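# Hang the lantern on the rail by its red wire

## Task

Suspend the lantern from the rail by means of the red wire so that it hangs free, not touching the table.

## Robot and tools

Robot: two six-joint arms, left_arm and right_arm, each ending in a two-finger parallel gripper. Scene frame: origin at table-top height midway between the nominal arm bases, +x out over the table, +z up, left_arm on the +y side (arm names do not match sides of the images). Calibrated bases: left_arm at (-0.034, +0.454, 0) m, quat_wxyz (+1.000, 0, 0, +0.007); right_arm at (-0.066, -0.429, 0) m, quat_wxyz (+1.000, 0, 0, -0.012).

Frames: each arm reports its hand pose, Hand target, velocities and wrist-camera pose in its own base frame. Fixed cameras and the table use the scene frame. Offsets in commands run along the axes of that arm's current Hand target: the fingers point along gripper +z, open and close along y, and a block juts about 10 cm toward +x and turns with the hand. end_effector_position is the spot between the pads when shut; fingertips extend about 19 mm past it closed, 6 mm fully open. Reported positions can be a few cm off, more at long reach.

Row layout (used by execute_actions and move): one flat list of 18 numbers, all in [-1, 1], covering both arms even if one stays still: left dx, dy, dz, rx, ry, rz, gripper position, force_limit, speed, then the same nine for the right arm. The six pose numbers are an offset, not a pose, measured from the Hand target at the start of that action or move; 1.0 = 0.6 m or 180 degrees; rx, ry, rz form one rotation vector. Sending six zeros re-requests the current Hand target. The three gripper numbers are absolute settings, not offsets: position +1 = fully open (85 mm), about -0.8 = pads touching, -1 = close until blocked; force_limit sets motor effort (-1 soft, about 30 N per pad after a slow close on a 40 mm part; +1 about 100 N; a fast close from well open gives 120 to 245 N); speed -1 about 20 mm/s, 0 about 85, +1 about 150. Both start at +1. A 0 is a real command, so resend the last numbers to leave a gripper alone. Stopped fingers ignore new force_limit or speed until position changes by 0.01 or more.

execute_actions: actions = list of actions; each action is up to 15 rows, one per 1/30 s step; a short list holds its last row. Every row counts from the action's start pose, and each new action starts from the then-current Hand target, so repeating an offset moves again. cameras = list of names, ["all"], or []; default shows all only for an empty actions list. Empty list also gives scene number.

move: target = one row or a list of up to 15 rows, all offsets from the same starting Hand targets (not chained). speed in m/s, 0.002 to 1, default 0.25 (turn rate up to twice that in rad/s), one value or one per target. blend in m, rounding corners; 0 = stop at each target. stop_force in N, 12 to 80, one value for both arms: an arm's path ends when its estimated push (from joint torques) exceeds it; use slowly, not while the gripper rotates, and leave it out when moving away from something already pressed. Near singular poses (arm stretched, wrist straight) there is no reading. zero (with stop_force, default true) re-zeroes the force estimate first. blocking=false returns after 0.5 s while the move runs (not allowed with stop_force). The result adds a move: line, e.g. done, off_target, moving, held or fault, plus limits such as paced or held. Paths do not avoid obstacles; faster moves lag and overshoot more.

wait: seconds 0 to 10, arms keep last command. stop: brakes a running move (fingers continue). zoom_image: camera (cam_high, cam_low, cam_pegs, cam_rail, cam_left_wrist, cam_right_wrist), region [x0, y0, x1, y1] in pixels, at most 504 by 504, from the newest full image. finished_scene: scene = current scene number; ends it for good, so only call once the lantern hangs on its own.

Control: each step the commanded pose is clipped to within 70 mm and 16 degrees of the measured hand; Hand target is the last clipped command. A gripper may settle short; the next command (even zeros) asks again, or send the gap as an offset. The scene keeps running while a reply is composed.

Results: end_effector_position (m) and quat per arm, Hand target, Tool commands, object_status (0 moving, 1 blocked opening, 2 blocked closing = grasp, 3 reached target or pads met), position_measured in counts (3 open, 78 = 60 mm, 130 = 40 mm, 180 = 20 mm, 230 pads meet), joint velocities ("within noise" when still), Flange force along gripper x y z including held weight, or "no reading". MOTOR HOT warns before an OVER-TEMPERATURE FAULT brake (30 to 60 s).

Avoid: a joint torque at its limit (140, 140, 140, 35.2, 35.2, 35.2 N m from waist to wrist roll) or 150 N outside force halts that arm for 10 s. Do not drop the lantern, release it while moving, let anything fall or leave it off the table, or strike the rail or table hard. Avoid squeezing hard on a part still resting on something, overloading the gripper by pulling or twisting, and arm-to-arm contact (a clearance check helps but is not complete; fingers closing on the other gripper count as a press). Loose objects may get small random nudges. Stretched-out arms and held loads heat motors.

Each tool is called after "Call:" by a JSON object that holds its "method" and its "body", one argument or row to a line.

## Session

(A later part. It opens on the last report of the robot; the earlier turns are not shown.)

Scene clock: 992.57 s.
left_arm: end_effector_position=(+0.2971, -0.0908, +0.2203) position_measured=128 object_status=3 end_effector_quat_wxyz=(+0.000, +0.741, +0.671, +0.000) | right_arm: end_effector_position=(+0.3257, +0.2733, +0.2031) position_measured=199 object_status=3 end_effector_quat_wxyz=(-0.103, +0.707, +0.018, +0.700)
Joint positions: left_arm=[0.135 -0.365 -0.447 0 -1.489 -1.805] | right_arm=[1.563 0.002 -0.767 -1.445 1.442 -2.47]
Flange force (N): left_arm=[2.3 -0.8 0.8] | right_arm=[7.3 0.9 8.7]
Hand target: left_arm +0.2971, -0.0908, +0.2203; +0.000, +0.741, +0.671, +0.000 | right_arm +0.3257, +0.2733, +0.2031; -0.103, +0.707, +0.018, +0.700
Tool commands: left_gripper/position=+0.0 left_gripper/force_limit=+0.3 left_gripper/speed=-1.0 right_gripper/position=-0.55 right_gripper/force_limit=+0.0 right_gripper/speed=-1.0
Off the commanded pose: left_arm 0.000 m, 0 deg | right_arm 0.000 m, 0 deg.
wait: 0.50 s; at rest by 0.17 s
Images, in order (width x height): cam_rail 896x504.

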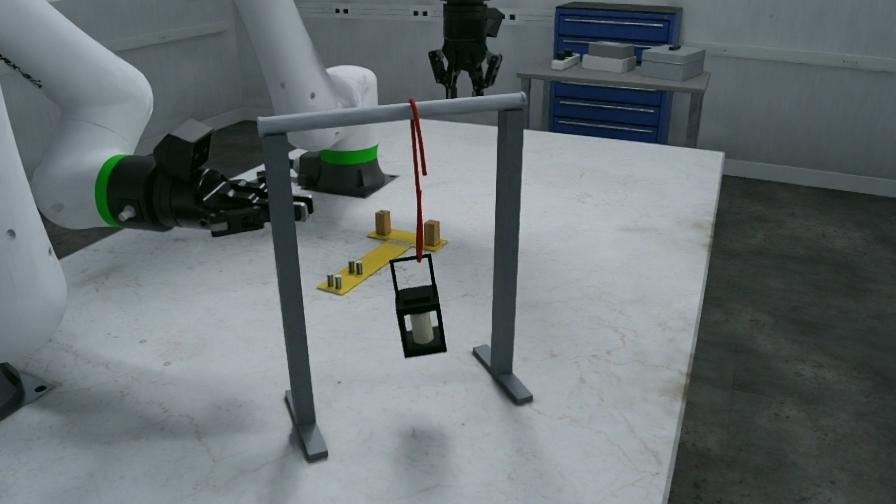

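Call:
{"method": "wait", "body": {
  "seconds": 10
}}

Call:
{"method": "wait", "body": {
  "seconds": 4,
  "cameras": ["cam_rail","cam_low"]
}}

Call:
{"method": "finished_scene", "body": {
  "scene": 1
}}

Scene clock: 1004.27 s.
left_arm: end_effector_position=(+0.2971, -0.0908, +0.2203) position_measured=128 object_status=3 end_effector_quat_wxyz=(+0.000, +0.741, +0.671, +0.000) | right_arm: end_effector_position=(+0.3257, +0.2733, +0.2031) position_measured=199 object_status=3 end_effector_quat_wxyz=(-0.103, +0.707, +0.018, +0.700)
Joint positions: left_arm=[0.135 -0.365 -0.447 0 -1.489 -1.805] | right_arm=[1.563 0.002 -0.767 -1.445 1.442 -2.47]
Flange force (N): left_arm=[2.7 -1.4 0.8] | right_arm=[6.0 1.0 9.3]
Hand target: left_arm +0.2971, -0.0908, +0.2203; +0.000, +0.741, +0.671, +0.000 | right_arm +0.3257, +0.2733, +0.2031; -0.103, +0.707, +0.018, +0.700
Tool commands: left_gripper/position=+0.0 left_gripper/force_limit=+0.3 left_gripper/speed=-1.0 right_gripper/position=-0.55 right_gripper/force_limit=+0.0 right_gripper/speed=-1.0
Off the commanded pose: left_arm 0.000 m, 0 deg | right_arm 0.000 m, 0 deg.
wait: 10.00 s; at rest from the start

Scene clock: 1008.27 s.
left_arm: end_effector_position=(+0.2971, -0.0908, +0.2203) position_measured=128 object_status=3 end_effector_quat_wxyz=(+0.000, +0.741, +0.671, +0.000) | right_arm: end_effector_position=(+0.3257, +0.2733, +0.2031) position_measured=199 object_status=3 end_effector_quat_wxyz=(-0.103, +0.707, +0.018, +0.700)
Joint positions: left_arm=[0.135 -0.365 -0.447 0 -1.489 -1.805] | right_arm=[1.563 0.002 -0.767 -1.445 1.442 -2.47]
Flange force (N): left_arm=[1.9 -0.6 0.7] | right_arm=[6.3 1.3 9.3]
Hand target: left_arm +0.2971, -0.0908, +0.2203; +0.000, +0.741, +0.671, +0.000 | right_arm +0.3257, +0.2733, +0.2031; -0.103, +0.707, +0.018, +0.700
Tool commands: left_gripper/position=+0.0 left_gripper/force_limit=+0.3 left_gripper/speed=-1.0 right_gripper/position=-0.55 right_gripper/force_limit=+0.0 right_gripper/speed=-1.0
Off the commanded pose: left_arm 0.000 m, 0 deg | right_arm 0.000 m, 0 deg.
wait: 4.00 s; at rest by 0.17 s
Images, in order (width x height): cam_low 896x504, cam_rail 896x504.

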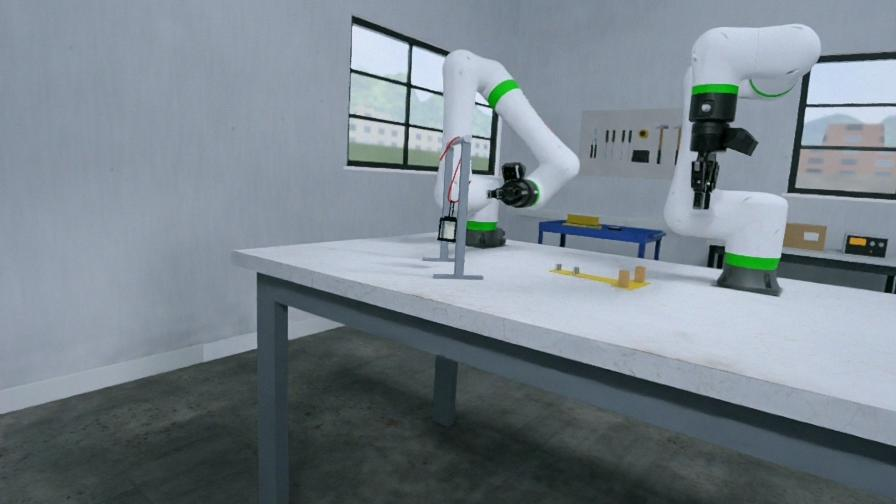

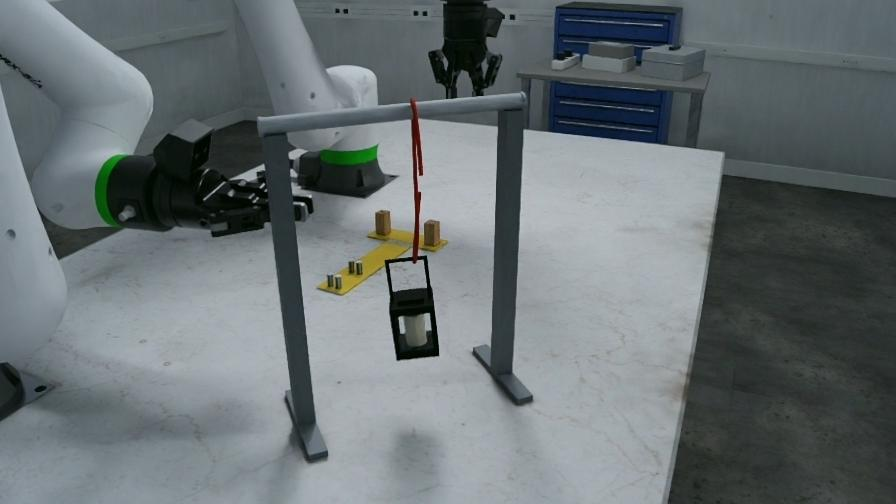

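The scene is finished: the task was done.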